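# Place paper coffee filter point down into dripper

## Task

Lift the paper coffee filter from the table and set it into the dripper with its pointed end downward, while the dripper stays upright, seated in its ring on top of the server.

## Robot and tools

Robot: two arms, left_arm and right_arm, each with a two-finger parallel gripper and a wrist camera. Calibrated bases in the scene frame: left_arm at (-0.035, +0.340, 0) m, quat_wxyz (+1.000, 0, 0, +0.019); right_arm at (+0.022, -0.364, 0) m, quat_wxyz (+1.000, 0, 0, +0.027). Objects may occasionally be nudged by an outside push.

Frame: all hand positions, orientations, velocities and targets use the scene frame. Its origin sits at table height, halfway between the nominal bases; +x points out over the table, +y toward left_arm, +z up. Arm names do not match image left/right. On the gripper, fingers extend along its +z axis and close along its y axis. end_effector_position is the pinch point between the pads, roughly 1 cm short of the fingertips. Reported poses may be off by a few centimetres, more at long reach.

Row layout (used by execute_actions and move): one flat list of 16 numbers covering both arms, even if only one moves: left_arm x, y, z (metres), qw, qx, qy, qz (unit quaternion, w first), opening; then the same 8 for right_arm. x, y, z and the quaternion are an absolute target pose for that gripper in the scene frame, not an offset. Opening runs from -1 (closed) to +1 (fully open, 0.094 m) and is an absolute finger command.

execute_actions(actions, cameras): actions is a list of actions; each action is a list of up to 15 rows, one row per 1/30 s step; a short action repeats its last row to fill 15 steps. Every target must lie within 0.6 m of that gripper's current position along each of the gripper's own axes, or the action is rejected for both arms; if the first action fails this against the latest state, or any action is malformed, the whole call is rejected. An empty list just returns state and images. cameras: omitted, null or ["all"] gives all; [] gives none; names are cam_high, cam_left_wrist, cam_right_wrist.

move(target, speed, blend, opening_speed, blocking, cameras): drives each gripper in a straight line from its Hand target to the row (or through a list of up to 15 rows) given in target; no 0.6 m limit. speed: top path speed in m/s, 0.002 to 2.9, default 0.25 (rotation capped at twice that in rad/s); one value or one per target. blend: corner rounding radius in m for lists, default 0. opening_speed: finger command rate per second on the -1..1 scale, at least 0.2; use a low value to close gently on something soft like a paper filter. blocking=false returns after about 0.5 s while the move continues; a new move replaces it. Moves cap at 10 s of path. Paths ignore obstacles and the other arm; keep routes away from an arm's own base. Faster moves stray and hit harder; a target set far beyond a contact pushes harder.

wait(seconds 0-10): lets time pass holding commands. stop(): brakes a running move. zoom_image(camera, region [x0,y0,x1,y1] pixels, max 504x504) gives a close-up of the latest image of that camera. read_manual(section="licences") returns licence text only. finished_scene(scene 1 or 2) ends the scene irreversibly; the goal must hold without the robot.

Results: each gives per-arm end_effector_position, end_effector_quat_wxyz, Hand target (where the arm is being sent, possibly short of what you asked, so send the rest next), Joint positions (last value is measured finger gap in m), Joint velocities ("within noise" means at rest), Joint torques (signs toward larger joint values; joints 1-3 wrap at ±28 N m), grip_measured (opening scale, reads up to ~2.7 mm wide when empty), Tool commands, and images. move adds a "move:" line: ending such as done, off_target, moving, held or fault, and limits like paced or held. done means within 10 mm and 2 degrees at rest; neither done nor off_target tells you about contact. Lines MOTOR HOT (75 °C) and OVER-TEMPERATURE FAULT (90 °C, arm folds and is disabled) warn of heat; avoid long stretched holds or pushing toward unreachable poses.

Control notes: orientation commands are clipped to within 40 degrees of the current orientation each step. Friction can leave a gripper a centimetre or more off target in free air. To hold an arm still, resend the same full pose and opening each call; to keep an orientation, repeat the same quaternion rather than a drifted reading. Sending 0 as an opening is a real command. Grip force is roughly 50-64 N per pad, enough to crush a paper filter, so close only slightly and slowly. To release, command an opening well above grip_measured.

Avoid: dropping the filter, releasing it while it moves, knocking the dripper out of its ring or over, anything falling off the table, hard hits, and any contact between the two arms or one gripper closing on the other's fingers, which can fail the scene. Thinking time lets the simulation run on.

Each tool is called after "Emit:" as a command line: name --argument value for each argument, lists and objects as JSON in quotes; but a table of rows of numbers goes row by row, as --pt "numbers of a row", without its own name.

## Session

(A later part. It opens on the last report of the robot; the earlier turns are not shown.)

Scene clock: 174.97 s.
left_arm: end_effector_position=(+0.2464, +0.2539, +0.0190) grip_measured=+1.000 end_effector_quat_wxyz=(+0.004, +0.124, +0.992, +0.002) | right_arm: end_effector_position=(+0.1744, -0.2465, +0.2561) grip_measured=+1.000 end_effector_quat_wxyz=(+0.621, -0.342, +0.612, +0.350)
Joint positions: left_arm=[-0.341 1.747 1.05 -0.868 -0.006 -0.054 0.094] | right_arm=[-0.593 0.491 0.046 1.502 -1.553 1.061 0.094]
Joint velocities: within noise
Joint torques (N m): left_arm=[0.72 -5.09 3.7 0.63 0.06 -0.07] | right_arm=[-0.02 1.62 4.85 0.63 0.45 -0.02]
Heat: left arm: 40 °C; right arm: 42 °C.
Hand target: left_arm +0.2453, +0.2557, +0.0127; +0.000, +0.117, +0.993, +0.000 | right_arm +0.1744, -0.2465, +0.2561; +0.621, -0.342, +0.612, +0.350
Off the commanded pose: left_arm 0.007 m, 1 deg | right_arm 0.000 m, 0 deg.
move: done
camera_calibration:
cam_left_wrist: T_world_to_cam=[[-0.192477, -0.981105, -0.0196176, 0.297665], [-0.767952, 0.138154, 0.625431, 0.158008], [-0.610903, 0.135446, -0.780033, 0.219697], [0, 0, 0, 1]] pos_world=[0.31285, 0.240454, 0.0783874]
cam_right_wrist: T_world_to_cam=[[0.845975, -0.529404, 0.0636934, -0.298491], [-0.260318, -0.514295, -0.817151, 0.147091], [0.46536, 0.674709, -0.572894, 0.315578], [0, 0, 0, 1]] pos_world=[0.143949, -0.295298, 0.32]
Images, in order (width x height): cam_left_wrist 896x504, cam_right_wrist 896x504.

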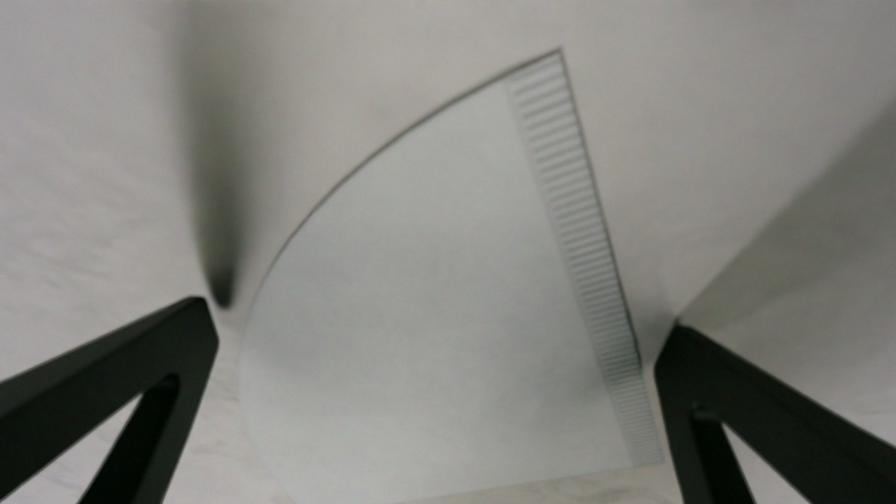

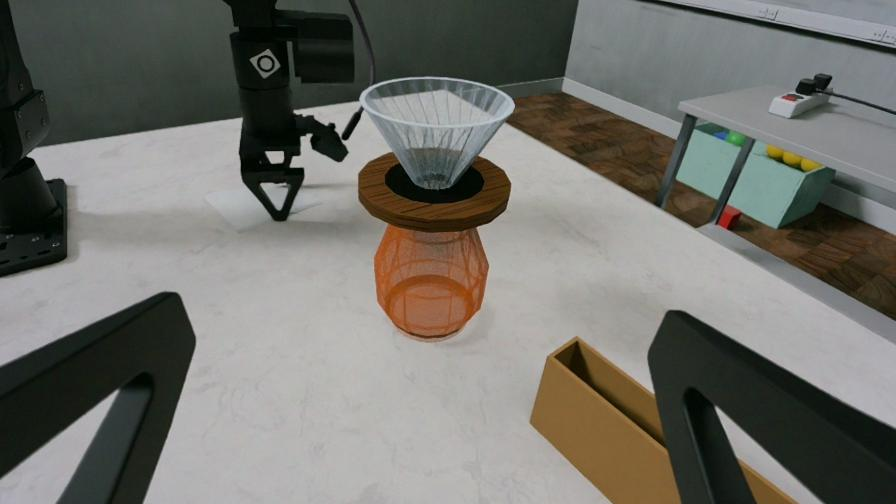

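Emit:
move --target '[0.2455, 0.2557, 0.0105, 0, 0.117, 0.993, 0, 1, 0.1744, -0.2465, 0.2561, 0.621, -0.342, 0.612, 0.35, 1]' --speed 0.03 --cameras '["cam_left_wrist"]'

Emit:
zoom_image --camera "cam_left_wrist" --region '[180, 200, 430, 420]'

Emit:
zoom_image --camera "cam_left_wrist" --region '[530, 250, 780, 470]'

Scene clock: 179.77 s.
left_arm: end_effector_position=(+0.2483, +0.2534, +0.0191) grip_measured=+1.000 end_effector_quat_wxyz=(+0.007, +0.124, +0.992, +0.002) | right_arm: end_effector_position=(+0.1744, -0.2465, +0.2561) grip_measured=+1.000 end_effector_quat_wxyz=(+0.621, -0.342, +0.612, +0.350)
Joint positions: left_arm=[-0.341 1.747 1.05 -0.861 -0.006 -0.053 0.094] | right_arm=[-0.593 0.491 0.046 1.502 -1.553 1.061 0.094]
Joint velocities: within noise
Joint torques (N m): left_arm=[0.7 -4.83 3.37 0.64 0.07 -0.07] | right_arm=[0.02 1.63 4.86 0.63 0.45 -0.03]
Heat: left arm: 39 °C; right arm: 42 °C.
Hand target: left_arm +0.2454, +0.2557, +0.0108; +0.000, +0.118, +0.993, +0.000 | right_arm +0.1744, -0.2465, +0.2561; +0.621, -0.342, +0.612, +0.350
Off the commanded pose: left_arm 0.009 m, 1 deg | right_arm 0.000 m, 0 deg.
move: done
camera_calibration:
cam_left_wrist: T_world_to_cam=[[-0.193889, -0.980844, -0.0187795, 0.297771], [-0.772302, 0.140805, 0.619454, 0.159973], [-0.604943, 0.134609, -0.784809, 0.219791], [0, 0, 0, 1]] pos_world=[0.314243, 0.239956, 0.0789903]
Images, in order (width x height): cam_left_wrist 896x504.

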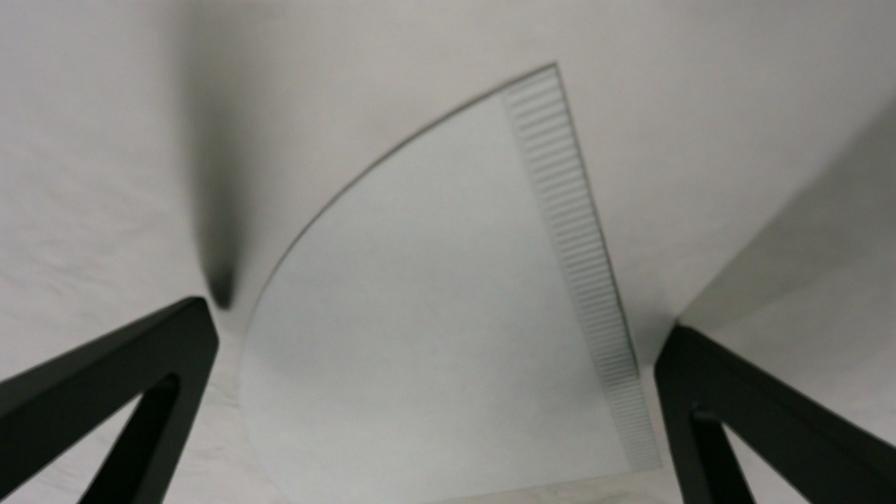

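Scaled by 2.016 from the camera's 896x504 image, which has a finer 1280x720 frame.

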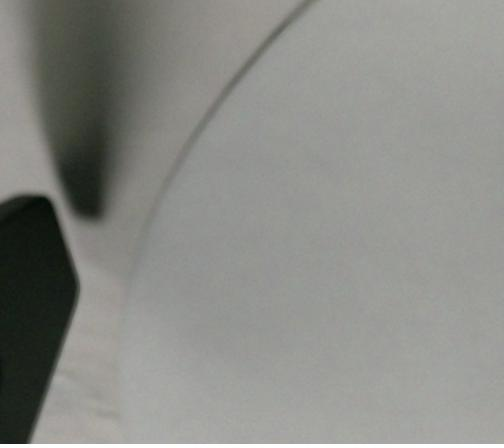

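Scaled by 2.016 from the camera's 896x504 image, which has a finer 1280x720 frame.

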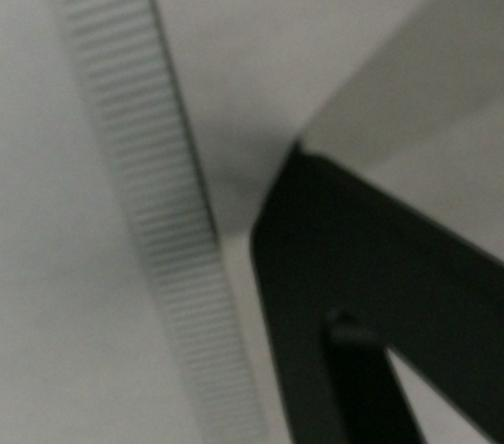

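Emit:
move --target '[0.2455, 0.2557, 0.0105, 0, 0.117, 0.993, 0, 0.68, 0.1744, -0.2465, 0.2561, 0.621, -0.342, 0.612, 0.35, 1]' --speed 0.03 --opening_speed 0.2 --cameras '["cam_left_wrist"]'

Scene clock: 186.70 s.
left_arm: end_effector_position=(+0.2483, +0.2534, +0.0191) grip_measured=+0.682 end_effector_quat_wxyz=(+0.007, +0.124, +0.992, +0.002) | right_arm: end_effector_position=(+0.1744, -0.2465, +0.2561) grip_measured=+1.000 end_effector_quat_wxyz=(+0.621, -0.342, +0.612, +0.350)
Joint positions: left_arm=[-0.341 1.747 1.05 -0.861 -0.006 -0.053 0.079] | right_arm=[-0.593 0.491 0.046 1.502 -1.553 1.061 0.094]
Joint velocities: within noise
Joint torques (N m): left_arm=[0.72 -4.85 3.34 0.63 0.07 -0.08] | right_arm=[-0.02 1.63 4.89 0.62 0.45 -0.02]
Heat: left arm: 39 °C; right arm: 42 °C.
Hand target: left_arm +0.2452, +0.2557, +0.0108; +0.000, +0.117, +0.993, +0.000 | right_arm +0.1744, -0.2465, +0.2561; +0.621, -0.342, +0.612, +0.350
Off the commanded pose: left_arm 0.009 m, 1 deg | right_arm 0.000 m, 0 deg.
move: done
camera_calibration:
cam_left_wrist: T_world_to_cam=[[-0.193889, -0.980844, -0.0187795, 0.297771], [-0.772302, 0.140805, 0.619454, 0.159973], [-0.604943, 0.134609, -0.784809, 0.219791], [0, 0, 0, 1]] pos_world=[0.314243, 0.239956, 0.0789903]
Images, in order (width x height): cam_left_wrist 896x504.

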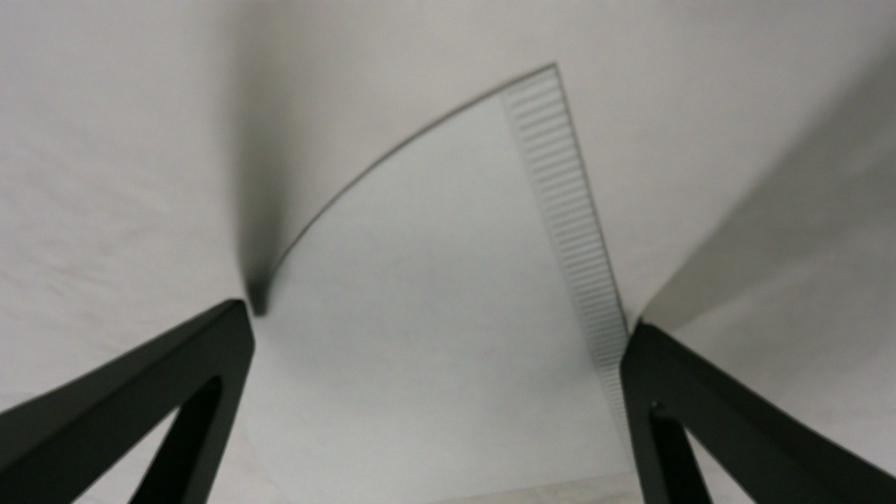

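Emit:
move --target '[0.2455, 0.2557, 0.0105, 0, 0.117, 0.993, 0, 0.55, 0.1744, -0.2465, 0.2561, 0.621, -0.342, 0.612, 0.35, 1]' --speed 0.03 --opening_speed 0.2 --cameras '["cam_left_wrist","cam_right_wrist"]'

Emit:
zoom_image --camera "cam_left_wrist" --region '[180, 200, 430, 420]'

Emit:
zoom_image --camera "cam_left_wrist" --region '[530, 250, 780, 470]'

Emit:
zoom_image --camera "cam_right_wrist" --region '[200, 160, 330, 250]'

Scene clock: 192.17 s.
left_arm: end_effector_position=(+0.2483, +0.2534, +0.0191) grip_measured=+0.552 end_effector_quat_wxyz=(+0.007, +0.124, +0.992, +0.002) | right_arm: end_effector_position=(+0.1744, -0.2465, +0.2561) grip_measured=+1.000 end_effector_quat_wxyz=(+0.621, -0.342, +0.612, +0.350)
Joint positions: left_arm=[-0.341 1.747 1.05 -0.861 -0.006 -0.053 0.073] | right_arm=[-0.593 0.491 0.046 1.502 -1.553 1.061 0.094]
Joint velocities: within noise
Joint torques (N m): left_arm=[0.72 -4.83 3.38 0.63 0.06 -0.09] | right_arm=[-0.01 1.65 4.86 0.62 0.45 -0.03]
Heat: left arm: 39 °C; right arm: 42 °C.
Hand target: left_arm +0.2453, +0.2557, +0.0108; +0.000, +0.117, +0.993, +0.000 | right_arm +0.1744, -0.2465, +0.2561; +0.621, -0.342, +0.612, +0.350
Off the commanded pose: left_arm 0.009 m, 1 deg | right_arm 0.000 m, 0 deg.
move: done
camera_calibration:
cam_left_wrist: T_world_to_cam=[[-0.193889, -0.980844, -0.0187795, 0.297771], [-0.772302, 0.140805, 0.619454, 0.159973], [-0.604943, 0.134609, -0.784809, 0.219791], [0, 0, 0, 1]] pos_world=[0.314243, 0.239956, 0.0789903]
cam_right_wrist: T_world_to_cam=[[0.845975, -0.529404, 0.0636934, -0.298491], [-0.260318, -0.514295, -0.817151, 0.147091], [0.46536, 0.674709, -0.572894, 0.315578], [0, 0, 0, 1]] pos_world=[0.143949, -0.295298, 0.32]
Images, in order (width x height): cam_left_wrist 896x504, cam_right_wrist 896x504.

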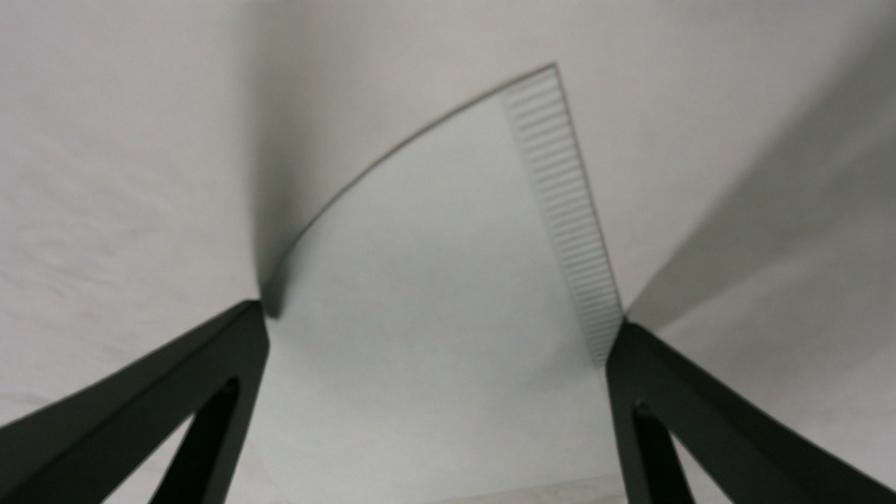

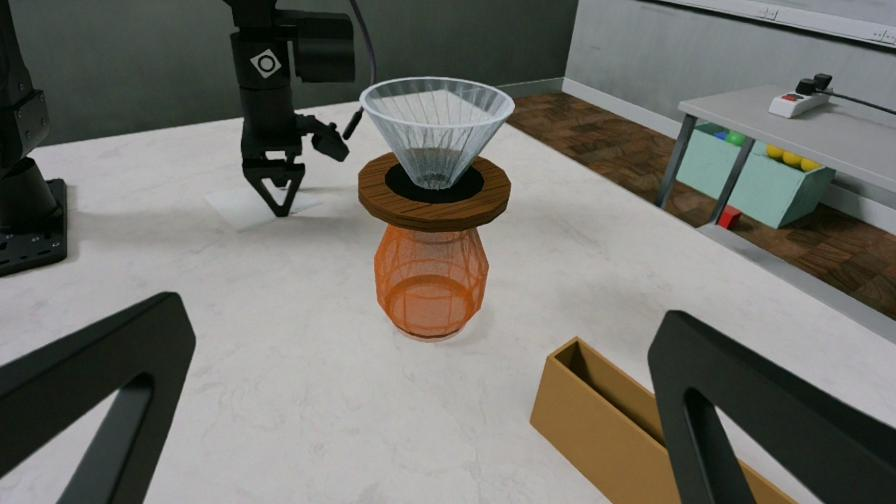

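Scaled by 2.016 from the camera's 896x504 image, which has a finer 1280x720 frame.

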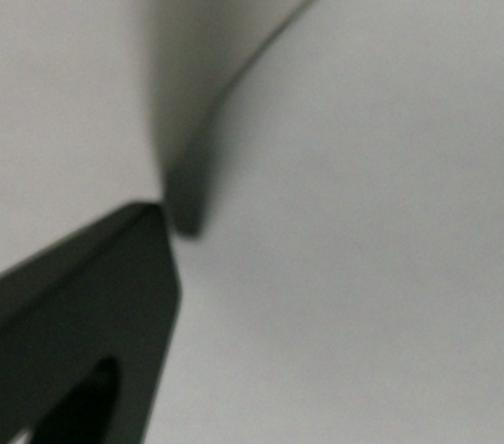

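Scaled by 2.016 from the camera's 896x504 image, which has a finer 1280x720 frame.

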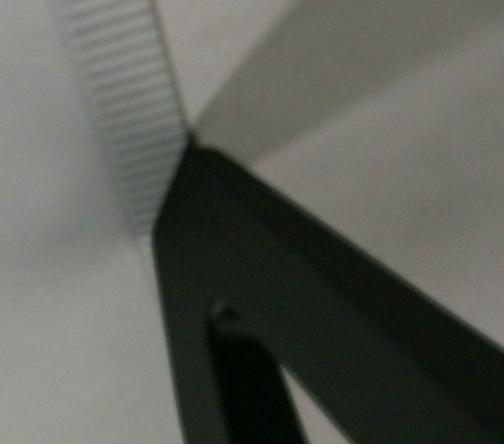

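Scaled by 3.877 from the camera's 896x504 image, which has a finer 1280x720 frame.

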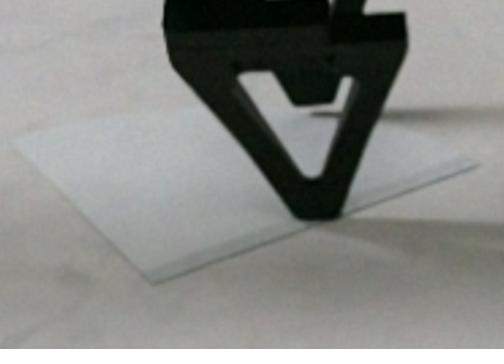

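Emit:
move --pt "0.2455 0.2557 0.022 0.0026 0.117 0.993 -0.0217 0.55 0.1744 -0.2465 0.2561 0.621 -0.342 0.612 0.35 1" --pt "0.2455 0.2557 0.022 0.0026 0.117 0.993 -0.0217 1 0.1744 -0.2465 0.2561 0.621 -0.342 0.612 0.35 1" --pt "0.2445 0.2557 0.013 0.0026 0.117 0.993 -0.0217 1 0.1744 -0.2465 0.2561 0.621 -0.342 0.612 0.35 1" --speed 0.06 --cameras '["cam_left_wrist"]'

Emit:
zoom_image --camera "cam_left_wrist" --region '[180, 200, 430, 420]'

Emit:
zoom_image --camera "cam_left_wrist" --region '[530, 250, 780, 470]'

Scene clock: 203.77 s.
left_arm: end_effector_position=(+0.2463, +0.2566, +0.0169) grip_measured=+0.998 end_effector_quat_wxyz=(+0.001, +0.113, +0.994, -0.013) | right_arm: end_effector_position=(+0.1744, -0.2465, +0.2561) grip_measured=+1.000 end_effector_quat_wxyz=(+0.621, -0.342, +0.612, +0.350)
Joint positions: left_arm=[-0.314 1.747 1.04 -0.858 0.025 -0.05 0.094] | right_arm=[-0.593 0.491 0.046 1.502 -1.553 1.061 0.094]
Joint velocities: within noise
Joint torques (N m): left_arm=[0.51 -6.17 3.29 0.64 0.12 0.11] | right_arm=[-0.03 1.63 4.88 0.63 0.47 -0.03]
Heat: left arm: 38 °C; right arm: 42 °C.
Hand target: left_arm +0.2448, +0.2570, +0.0131; +0.003, +0.115, +0.993, -0.018 | right_arm +0.1744, -0.2465, +0.2561; +0.621, -0.342, +0.612, +0.350
Off the commanded pose: left_arm 0.004 m, 1 deg | right_arm 0.000 m, 0 deg.
move: done
camera_calibration:
cam_left_wrist: T_world_to_cam=[[-0.170659, -0.98527, 0.0109271, 0.295336], [-0.766123, 0.139658, 0.627337, 0.158022], [-0.619622, 0.0986894, -0.778671, 0.229118], [0, 0, 0, 1]] pos_world=[0.313433, 0.246305, 0.0760467]
Images, in order (width x height): cam_left_wrist 896x504.

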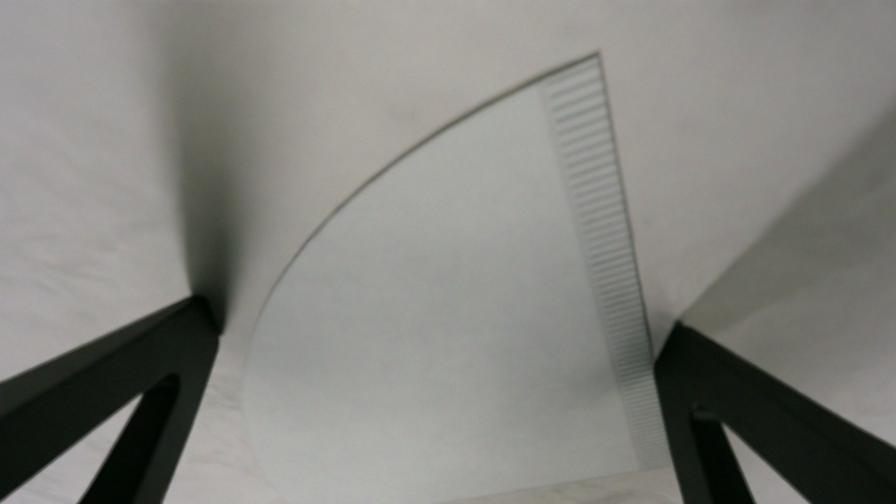

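Scaled by 2.016 from the camera's 896x504 image, which has a finer 1280x720 frame.

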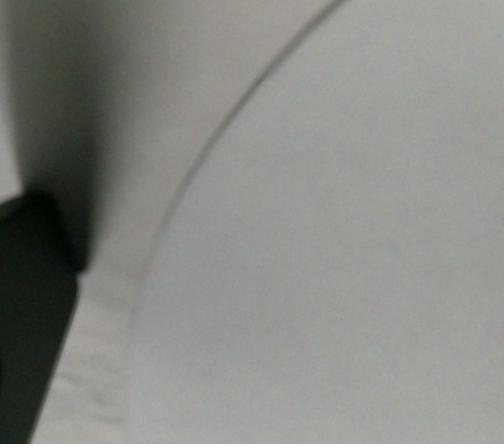

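Scaled by 2.016 from the camera's 896x504 image, which has a finer 1280x720 frame.

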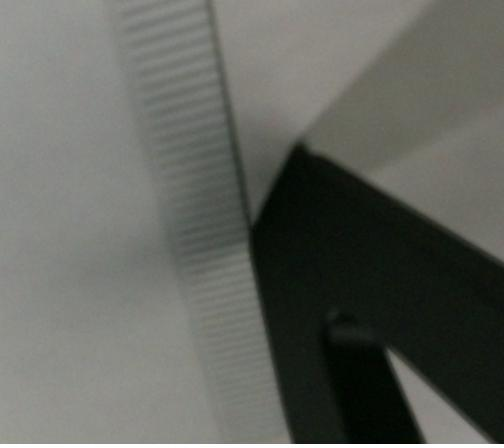

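Emit:
move --pt "0.2445 0.2515 0.024 0.0026 0.117 0.993 -0.0217 1 0.1744 -0.2465 0.2561 0.621 -0.342 0.612 0.35 1" --pt "0.2435 0.2515 0.009 0.0026 0.117 0.993 -0.0217 1 0.1744 -0.2465 0.2561 0.621 -0.342 0.612 0.35 1" --speed 0.05 --cameras '["cam_left_wrist"]'

Emit:
zoom_image --camera "cam_left_wrist" --region '[180, 200, 430, 420]'

Emit:
zoom_image --camera "cam_left_wrist" --region '[530, 250, 780, 470]'

Scene clock: 210.50 s.
left_arm: end_effector_position=(+0.2464, +0.2568, +0.0164) grip_measured=+0.998 end_effector_quat_wxyz=(+0.002, +0.113, +0.994, -0.012) | right_arm: end_effector_position=(+0.1744, -0.2465, +0.2561) grip_measured=+1.000 end_effector_quat_wxyz=(+0.621, -0.342, +0.612, +0.350)
Joint positions: left_arm=[-0.314 1.747 1.039 -0.855 0.023 -0.05 0.094] | right_arm=[-0.593 0.491 0.046 1.502 -1.553 1.061 0.094]
Joint velocities: within noise
Joint torques (N m): left_arm=[-0.72 -5.55 2.82 0.78 0.21 0] | right_arm=[-0.03 1.65 4.86 0.62 0.46 -0.03]
Heat: left arm: 38 °C; right arm: 42 °C.
Hand target: left_arm +0.2435, +0.2519, +0.0092; +0.003, +0.117, +0.993, -0.021 | right_arm +0.1744, -0.2465, +0.2561; +0.621, -0.342, +0.612, +0.350
Off the commanded pose: left_arm 0.010 m, 1 deg | right_arm 0.000 m, 0 deg.
move: done
camera_calibration:
cam_left_wrist: T_world_to_cam=[[-0.170615, -0.985292, 0.00954997, 0.295631], [-0.767039, 0.138893, 0.626387, 0.158728], [-0.6185, 0.0995457, -0.779454, 0.228362], [0, 0, 0, 1]] pos_world=[0.313431, 0.246504, 0.0757491]
Images, in order (width x height): cam_left_wrist 896x504.

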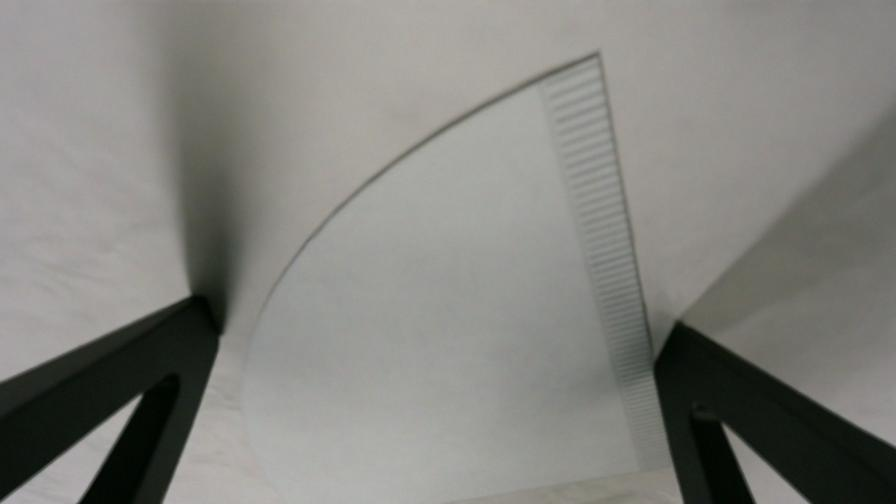

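Scaled by 2.016 from the camera's 896x504 image, which has a finer 1280x720 frame.

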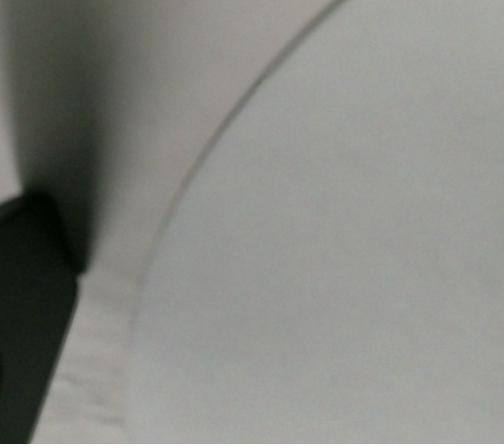

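Scaled by 2.016 from the camera's 896x504 image, which has a finer 1280x720 frame.

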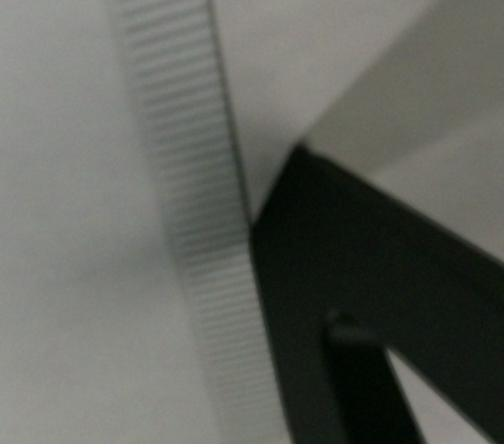

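Emit:
move --pt "0.2445 0.242 0.035 0.0026 0.117 0.993 -0.0217 1 0.1744 -0.2465 0.2561 0.621 -0.342 0.612 0.35 1" --pt "0.2435 0.251 0.022 0.0026 0.117 0.993 -0.0217 1 0.1744 -0.2465 0.2561 0.621 -0.342 0.612 0.35 1" --pt "0.2435 0.251 0.008 0.0026 0.117 0.993 -0.0217 1 0.1744 -0.2465 0.2561 0.621 -0.342 0.612 0.35 1" --speed 0.06 --cameras '["cam_left_wrist"]'

Emit:
zoom_image --camera "cam_left_wrist" --region '[180, 200, 430, 420]'

Emit:
zoom_image --camera "cam_left_wrist" --region '[530, 250, 780, 470]'

Scene clock: 218.77 s.
left_arm: end_effector_position=(+0.2425, +0.2519, +0.0164) grip_measured=+0.999 end_effector_quat_wxyz=(-0.003, +0.115, +0.993, -0.014) | right_arm: end_effector_position=(+0.1744, -0.2465, +0.2561) grip_measured=+1.000 end_effector_quat_wxyz=(+0.621, -0.342, +0.612, +0.350)
Joint positions: left_arm=[-0.331 1.747 1.039 -0.864 0.028 -0.062 0.094] | right_arm=[-0.593 0.491 0.046 1.502 -1.553 1.061 0.094]
Joint velocities: within noise
Joint torques (N m): left_arm=[0.61 -5.35 2.69 0.87 0.17 0.11] | right_arm=[-0.02 1.61 4.89 0.64 0.46 -0.03]
Heat: left arm: 38 °C; right arm: 41 °C.
Hand target: left_arm +0.2431, +0.2511, +0.0083; +0.002, +0.117, +0.993, -0.022 | right_arm +0.1744, -0.2465, +0.2561; +0.621, -0.342, +0.612, +0.350
Off the commanded pose: left_arm 0.009 m, 1 deg | right_arm 0.000 m, 0 deg.
move: done
camera_calibration:
cam_left_wrist: T_world_to_cam=[[-0.175367, -0.984416, 0.0130939, 0.290949], [-0.75977, 0.143782, 0.634094, 0.153365], [-0.626095, 0.101251, -0.773145, 0.227767], [0, 0, 0, 1]] pos_world=[0.310149, 0.241302, 0.0750393]
Images, in order (width x height): cam_left_wrist 896x504.

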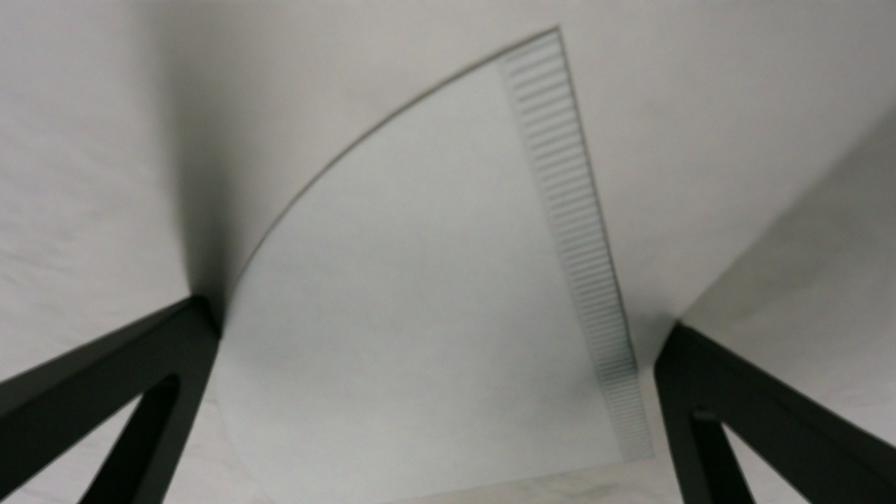

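Scaled by 2.016 from the camera's 896x504 image, which has a finer 1280x720 frame.

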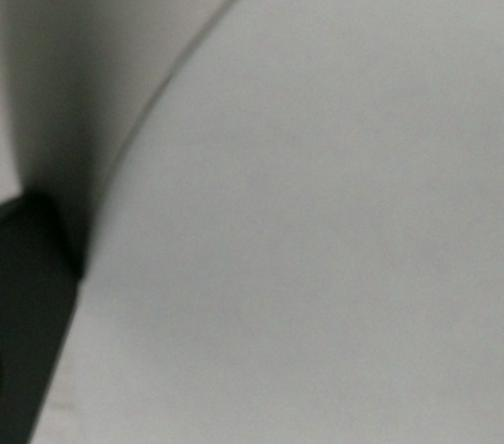

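Scaled by 2.016 from the camera's 896x504 image, which has a finer 1280x720 frame.

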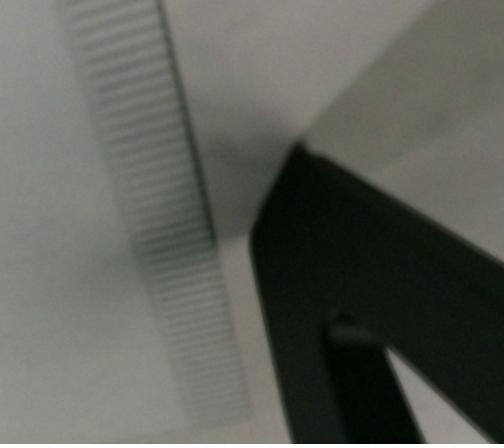

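Emit:
move --target '[0.2435, 0.254, 0.004, 0.002, 0.117, 0.993, -0.0175, 0.7, 0.1744, -0.2465, 0.2561, 0.621, -0.342, 0.612, 0.35, 1]' --speed 0.03 --opening_speed 0.2 --cameras '["cam_left_wrist"]'

Emit:
zoom_image --camera "cam_left_wrist" --region '[180, 200, 430, 420]'

Emit:
zoom_image --camera "cam_left_wrist" --region '[530, 250, 780, 470]'

Scene clock: 226.07 s.
left_arm: end_effector_position=(+0.2442, +0.2550, +0.0159) grip_measured=+0.702 end_effector_quat_wxyz=(+0.000, +0.112, +0.994, -0.010) | right_arm: end_effector_position=(+0.1744, -0.2465, +0.2561) grip_measured=+1.000 end_effector_quat_wxyz=(+0.621, -0.342, +0.612, +0.350)
Joint positions: left_arm=[-0.324 1.747 1.036 -0.858 0.02 -0.06 0.08] | right_arm=[-0.593 0.491 0.046 1.502 -1.553 1.061 0.094]
Joint velocities: within noise
Joint torques (N m): left_arm=[0.39 -4.94 2.22 0.96 0.17 0.17] | right_arm=[-0.03 1.66 4.88 0.63 0.47 -0.04]
Heat: left arm: 38 °C; right arm: 41 °C.
Hand target: left_arm +0.2433, +0.2541, +0.0046; +0.002, +0.117, +0.993, -0.017 | right_arm +0.1744, -0.2465, +0.2561; +0.621, -0.342, +0.612, +0.350
Off the commanded pose: left_arm 0.012 m, 1 deg | right_arm 0.000 m, 0 deg.
move: off_target (left_arm)
camera_calibration:
cam_left_wrist: T_world_to_cam=[[-0.169766, -0.985466, 0.0059942, 0.293385], [-0.764362, 0.135511, 0.630387, 0.157808], [-0.622037, 0.102437, -0.776258, 0.226845], [0, 0, 0, 1]] pos_world=[0.311535, 0.2445, 0.0748511]
Images, in order (width x height): cam_left_wrist 896x504.

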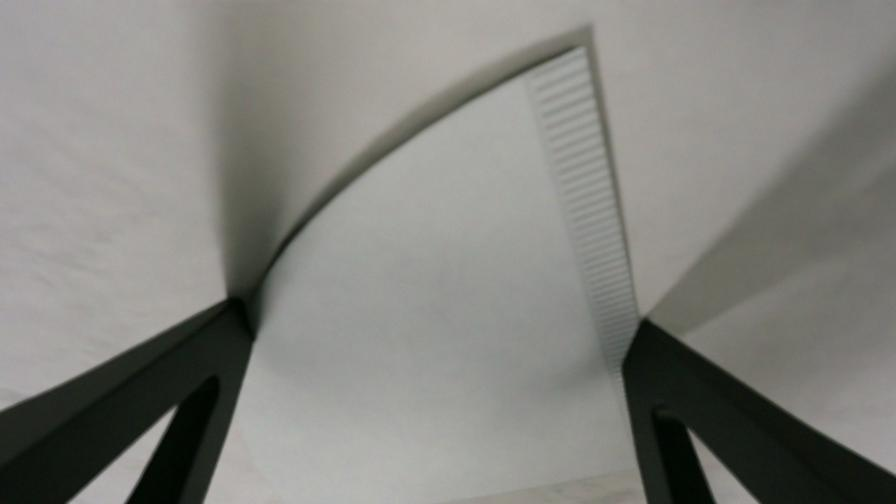

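Scaled by 2.016 from the camera's 896x504 image, which has a finer 1280x720 frame.

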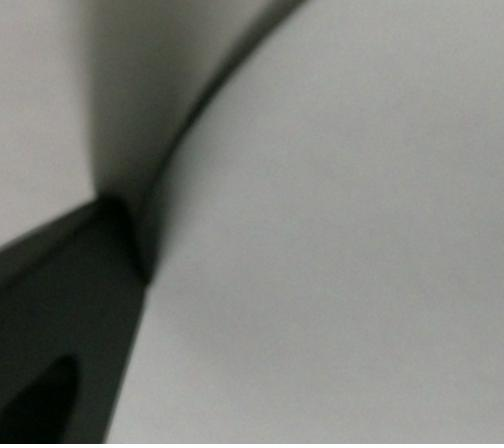

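Scaled by 2.016 from the camera's 896x504 image, which has a finer 1280x720 frame.

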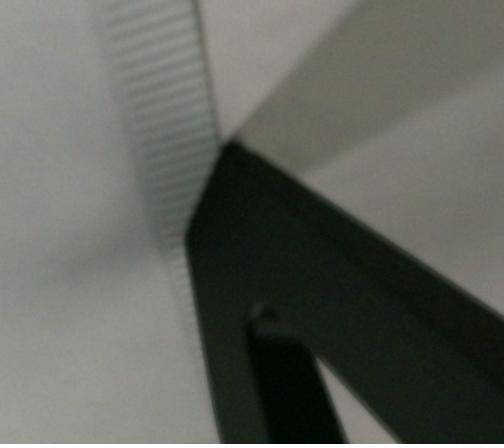

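Emit:
move --target '[0.2435, 0.254, 0.004, 0.002, 0.117, 0.993, -0.0175, 0.62, 0.1744, -0.2465, 0.2561, 0.621, -0.342, 0.612, 0.35, 1]' --speed 0.03 --opening_speed 0.2 --cameras '["cam_left_wrist","cam_right_wrist"]'

Emit:
zoom_image --camera "cam_left_wrist" --region '[180, 200, 430, 420]'

Emit:
zoom_image --camera "cam_right_wrist" --region '[200, 160, 330, 250]'

Scene clock: 234.77 s.
left_arm: end_effector_position=(+0.2446, +0.2549, +0.0159) grip_measured=+0.622 end_effector_quat_wxyz=(+0.000, +0.113, +0.994, -0.010) | right_arm: end_effector_position=(+0.1744, -0.2465, +0.2561) grip_measured=+1.000 end_effector_quat_wxyz=(+0.621, -0.342, +0.612, +0.350)
Joint positions: left_arm=[-0.324 1.747 1.036 -0.856 0.02 -0.059 0.076] | right_arm=[-0.593 0.491 0.046 1.502 -1.553 1.061 0.094]
Joint velocities: within noise
Joint torques (N m): left_arm=[0.4 -4.89 2.18 0.95 0.17 0.16] | right_arm=[-0.03 1.61 4.85 0.61 0.47 -0.03]
Heat: left arm: 37 °C; right arm: 41 °C.
Hand target: left_arm +0.2431, +0.2541, +0.0045; +0.001, +0.117, +0.993, -0.017 | right_arm +0.1744, -0.2465, +0.2561; +0.621, -0.342, +0.612, +0.350
Off the commanded pose: left_arm 0.012 m, 1 deg | right_arm 0.000 m, 0 deg.
move: off_target (left_arm)
camera_calibration:
cam_left_wrist: T_world_to_cam=[[-0.171344, -0.985192, 0.00612754, 0.293653], [-0.765061, 0.136972, 0.629222, 0.15795], [-0.620744, 0.103125, -0.777201, 0.226629], [0, 0, 0, 1]] pos_world=[0.311835, 0.244299, 0.0749517]
cam_right_wrist: T_world_to_cam=[[0.845975, -0.529404, 0.0636934, -0.298491], [-0.260318, -0.514295, -0.817151, 0.147091], [0.46536, 0.674709, -0.572894, 0.315578], [0, 0, 0, 1]] pos_world=[0.143949, -0.295298, 0.32]
Images, in order (width x height): cam_left_wrist 896x504, cam_right_wrist 896x504.

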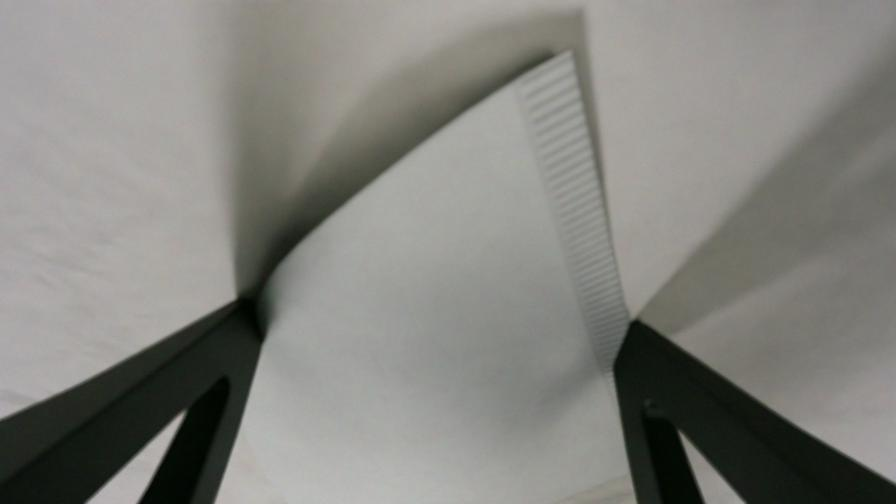

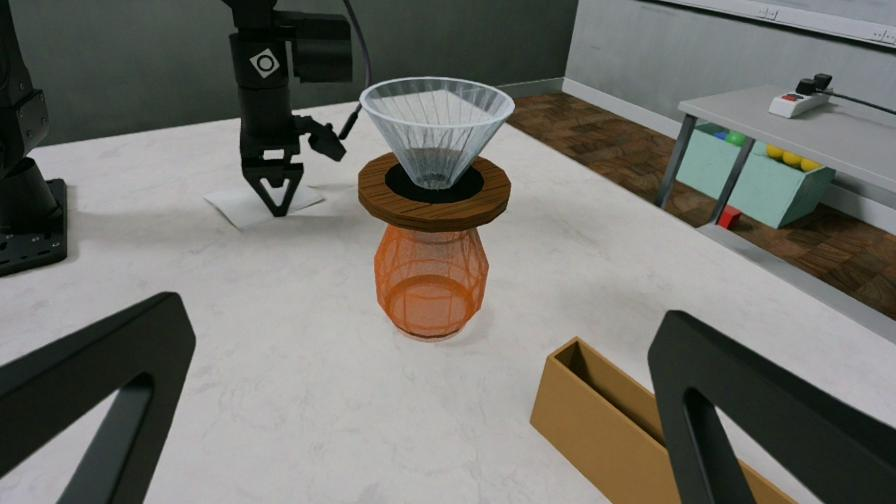

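Scaled by 2.016 from the camera's 896x504 image, which has a finer 1280x720 frame.

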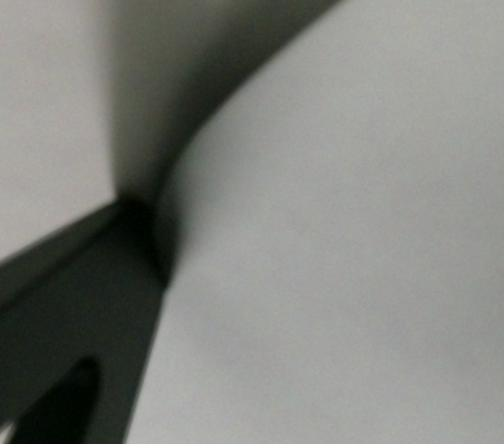

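Scaled by 3.877 from the camera's 896x504 image, which has a finer 1280x720 frame.

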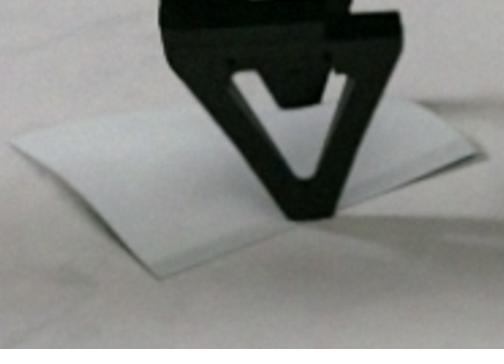

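Emit:
move --pt "0.2435 0.254 0.014 0.002 0.117 0.993 -0.0175 1 0.1744 -0.2465 0.2561 0.621 -0.342 0.612 0.35 1" --pt "0.2435 0.254 0.015 0.002 0.117 0.993 -0.0175 1 0.1744 -0.2465 0.2561 0.621 -0.342 0.612 0.35 1" --pt "0.235 0.25 0.09 0 0.117 0.993 -0.0 1 0.1744 -0.2465 0.2561 0.621 -0.342 0.612 0.35 1" --speed 0.1 --opening_speed 0.5 --cameras '["cam_left_wrist","cam_right_wrist"]'

Scene clock: 261.17 s.
left_arm: end_effector_position=(+0.2265, +0.2510, +0.0733) grip_measured=+0.998 end_effector_quat_wxyz=(-0.026, +0.123, +0.992, -0.005) | right_arm: end_effector_position=(+0.1744, -0.2465, +0.2561) grip_measured=+1.000 end_effector_quat_wxyz=(+0.621, -0.342, +0.612, +0.350)
Joint positions: left_arm=[-0.356 1.659 1.178 -1.138 0.02 -0.07 0.094] | right_arm=[-0.593 0.491 0.046 1.502 -1.553 1.061 0.094]
Joint velocities: within noise
Joint torques (N m): left_arm=[-0.5 -7.95 7.8 0.18 -0.12 -0.13] | right_arm=[-0.02 1.66 4.88 0.63 0.45 -0.03]
Heat: left arm: 37 °C; right arm: 41 °C.
Hand target: left_arm +0.2341, +0.2485, +0.0898; -0.001, +0.121, +0.993, -0.005 | right_arm +0.1744, -0.2465, +0.2561; +0.621, -0.342, +0.612, +0.350
Off the commanded pose: left_arm 0.019 m, 3 deg | right_arm 0.000 m, 0 deg.
move: off_target (left_arm)
camera_calibration:
cam_left_wrist: T_world_to_cam=[[-0.192143, -0.981367, -0.000408863, 0.290616], [-0.729172, 0.142486, 0.669332, 0.0959822], [-0.656802, 0.128905, -0.742963, 0.259577], [0, 0, 0, 1]] pos_world=[0.296318, 0.238064, 0.128731]
cam_right_wrist: T_world_to_cam=[[0.845975, -0.529404, 0.0636934, -0.298491], [-0.260318, -0.514295, -0.817151, 0.147091], [0.46536, 0.674709, -0.572894, 0.315578], [0, 0, 0, 1]] pos_world=[0.143949, -0.295298, 0.32]
Images, in order (width x height): cam_left_wrist 896x504, cam_right_wrist 896x504.

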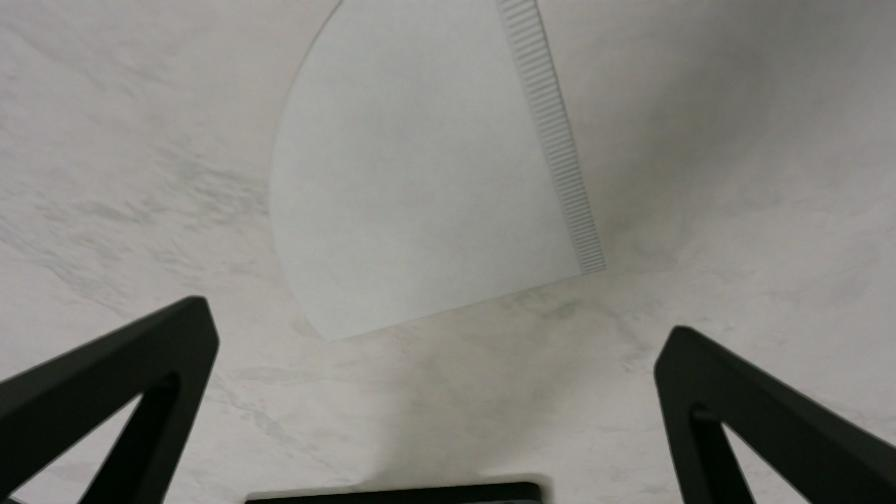

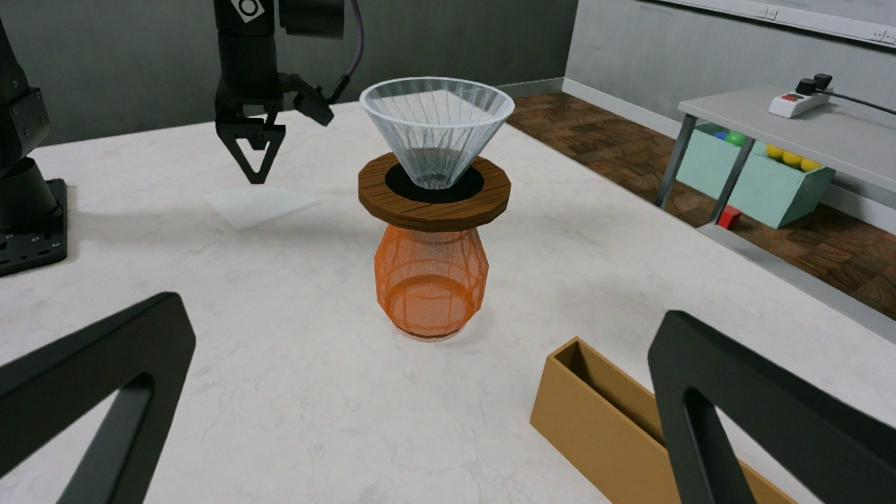

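Emit:
move --pt "0.229 0.279 0.085 0 -0.4656 0.885 0 0.2 0.1744 -0.2465 0.2561 0.621 -0.342 0.612 0.35 1" --pt "0.229 0.279 0.04 0 -0.4656 0.885 0 0.2 0.1744 -0.2465 0.2561 0.621 -0.342 0.612 0.35 1" --speed 0.12 --cameras '["cam_left_wrist","cam_right_wrist"]'

Emit:
zoom_image --camera "cam_right_wrist" --region '[180, 100, 360, 250]'

Scene clock: 277.67 s.
left_arm: end_effector_position=(+0.2293, +0.2743, +0.0459) grip_measured=+0.202 end_effector_quat_wxyz=(-0.002, -0.458, +0.889, -0.009) | right_arm: end_effector_position=(+0.1744, -0.2465, +0.2561) grip_measured=+1.000 end_effector_quat_wxyz=(+0.621, -0.342, +0.612, +0.350)
Joint positions: left_arm=[-0.274 1.623 1.027 -0.967 0.016 -1.186 0.056] | right_arm=[-0.593 0.491 0.046 1.502 -1.553 1.061 0.094]
Joint velocities: within noise
Joint torques (N m): left_arm=[0.58 -4.4 3.95 0.61 -0.18 -0.12] | right_arm=[0.05 1.61 4.88 0.63 0.46 -0.04]
Heat: left arm: 38 °C; right arm: 40 °C.
Hand target: left_arm +0.2288, +0.2789, +0.0401; +0.000, -0.465, +0.885, +0.000 | right_arm +0.1744, -0.2465, +0.2561; +0.621, -0.342, +0.612, +0.350
Off the commanded pose: left_arm 0.008 m, 1 deg | right_arm 0.000 m, 0 deg.
move: done
camera_calibration:
cam_left_wrist: T_world_to_cam=[[0.84403, -0.536292, -0.00195223, -0.0456829], [-0.410899, -0.649014, 0.640268, 0.258549], [-0.344638, -0.539603, -0.768149, 0.351083], [0, 0, 0, 1]] pos_world=[0.265792, 0.332748, 0.104055]
cam_right_wrist: T_world_to_cam=[[0.845975, -0.529404, 0.0636934, -0.298491], [-0.260318, -0.514295, -0.817151, 0.147091], [0.46536, 0.674709, -0.572894, 0.315578], [0, 0, 0, 1]] pos_world=[0.143949, -0.295298, 0.32]
Images, in order (width x height): cam_left_wrist 896x504, cam_right_wrist 896x504.

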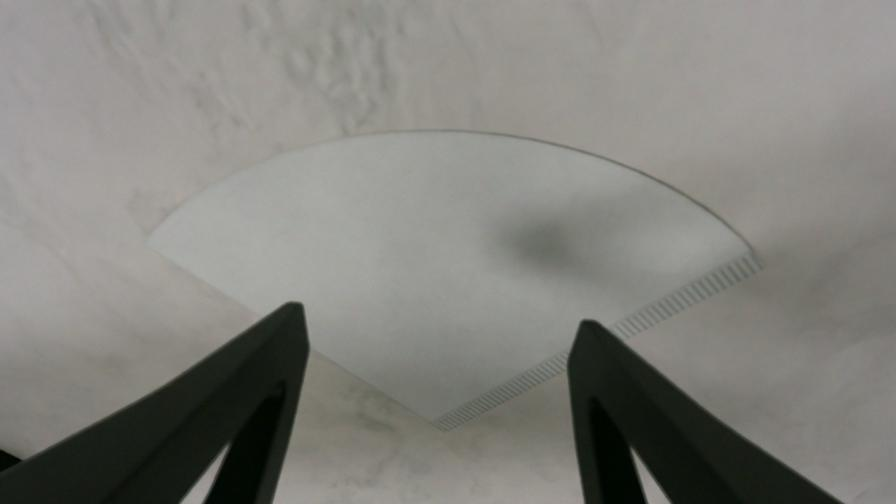

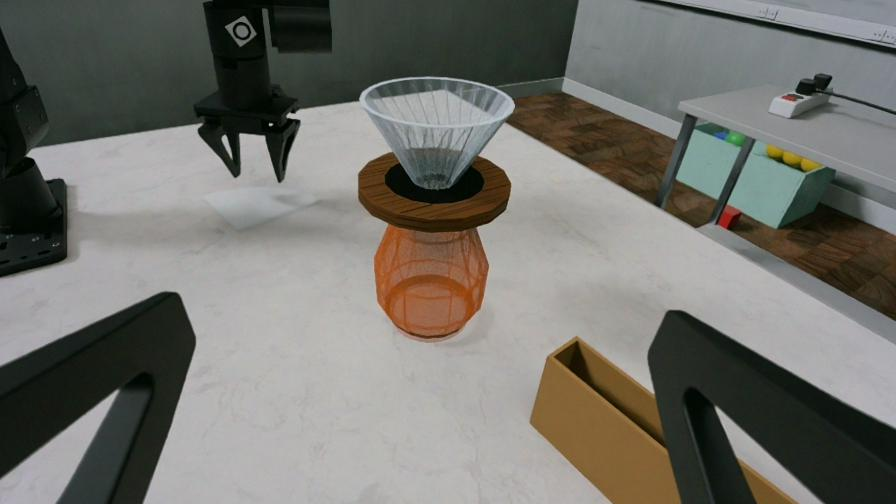

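Scaled by 2.800 from the camera's 896x504 image, which has a finer 1280x720 frame.

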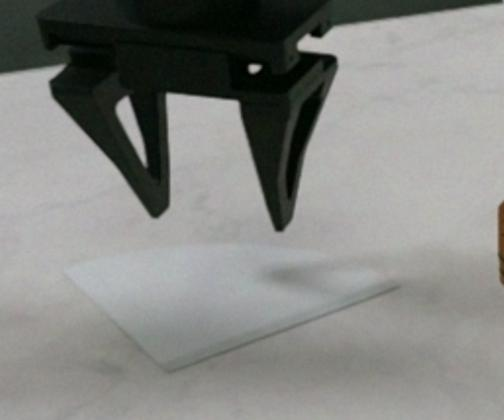

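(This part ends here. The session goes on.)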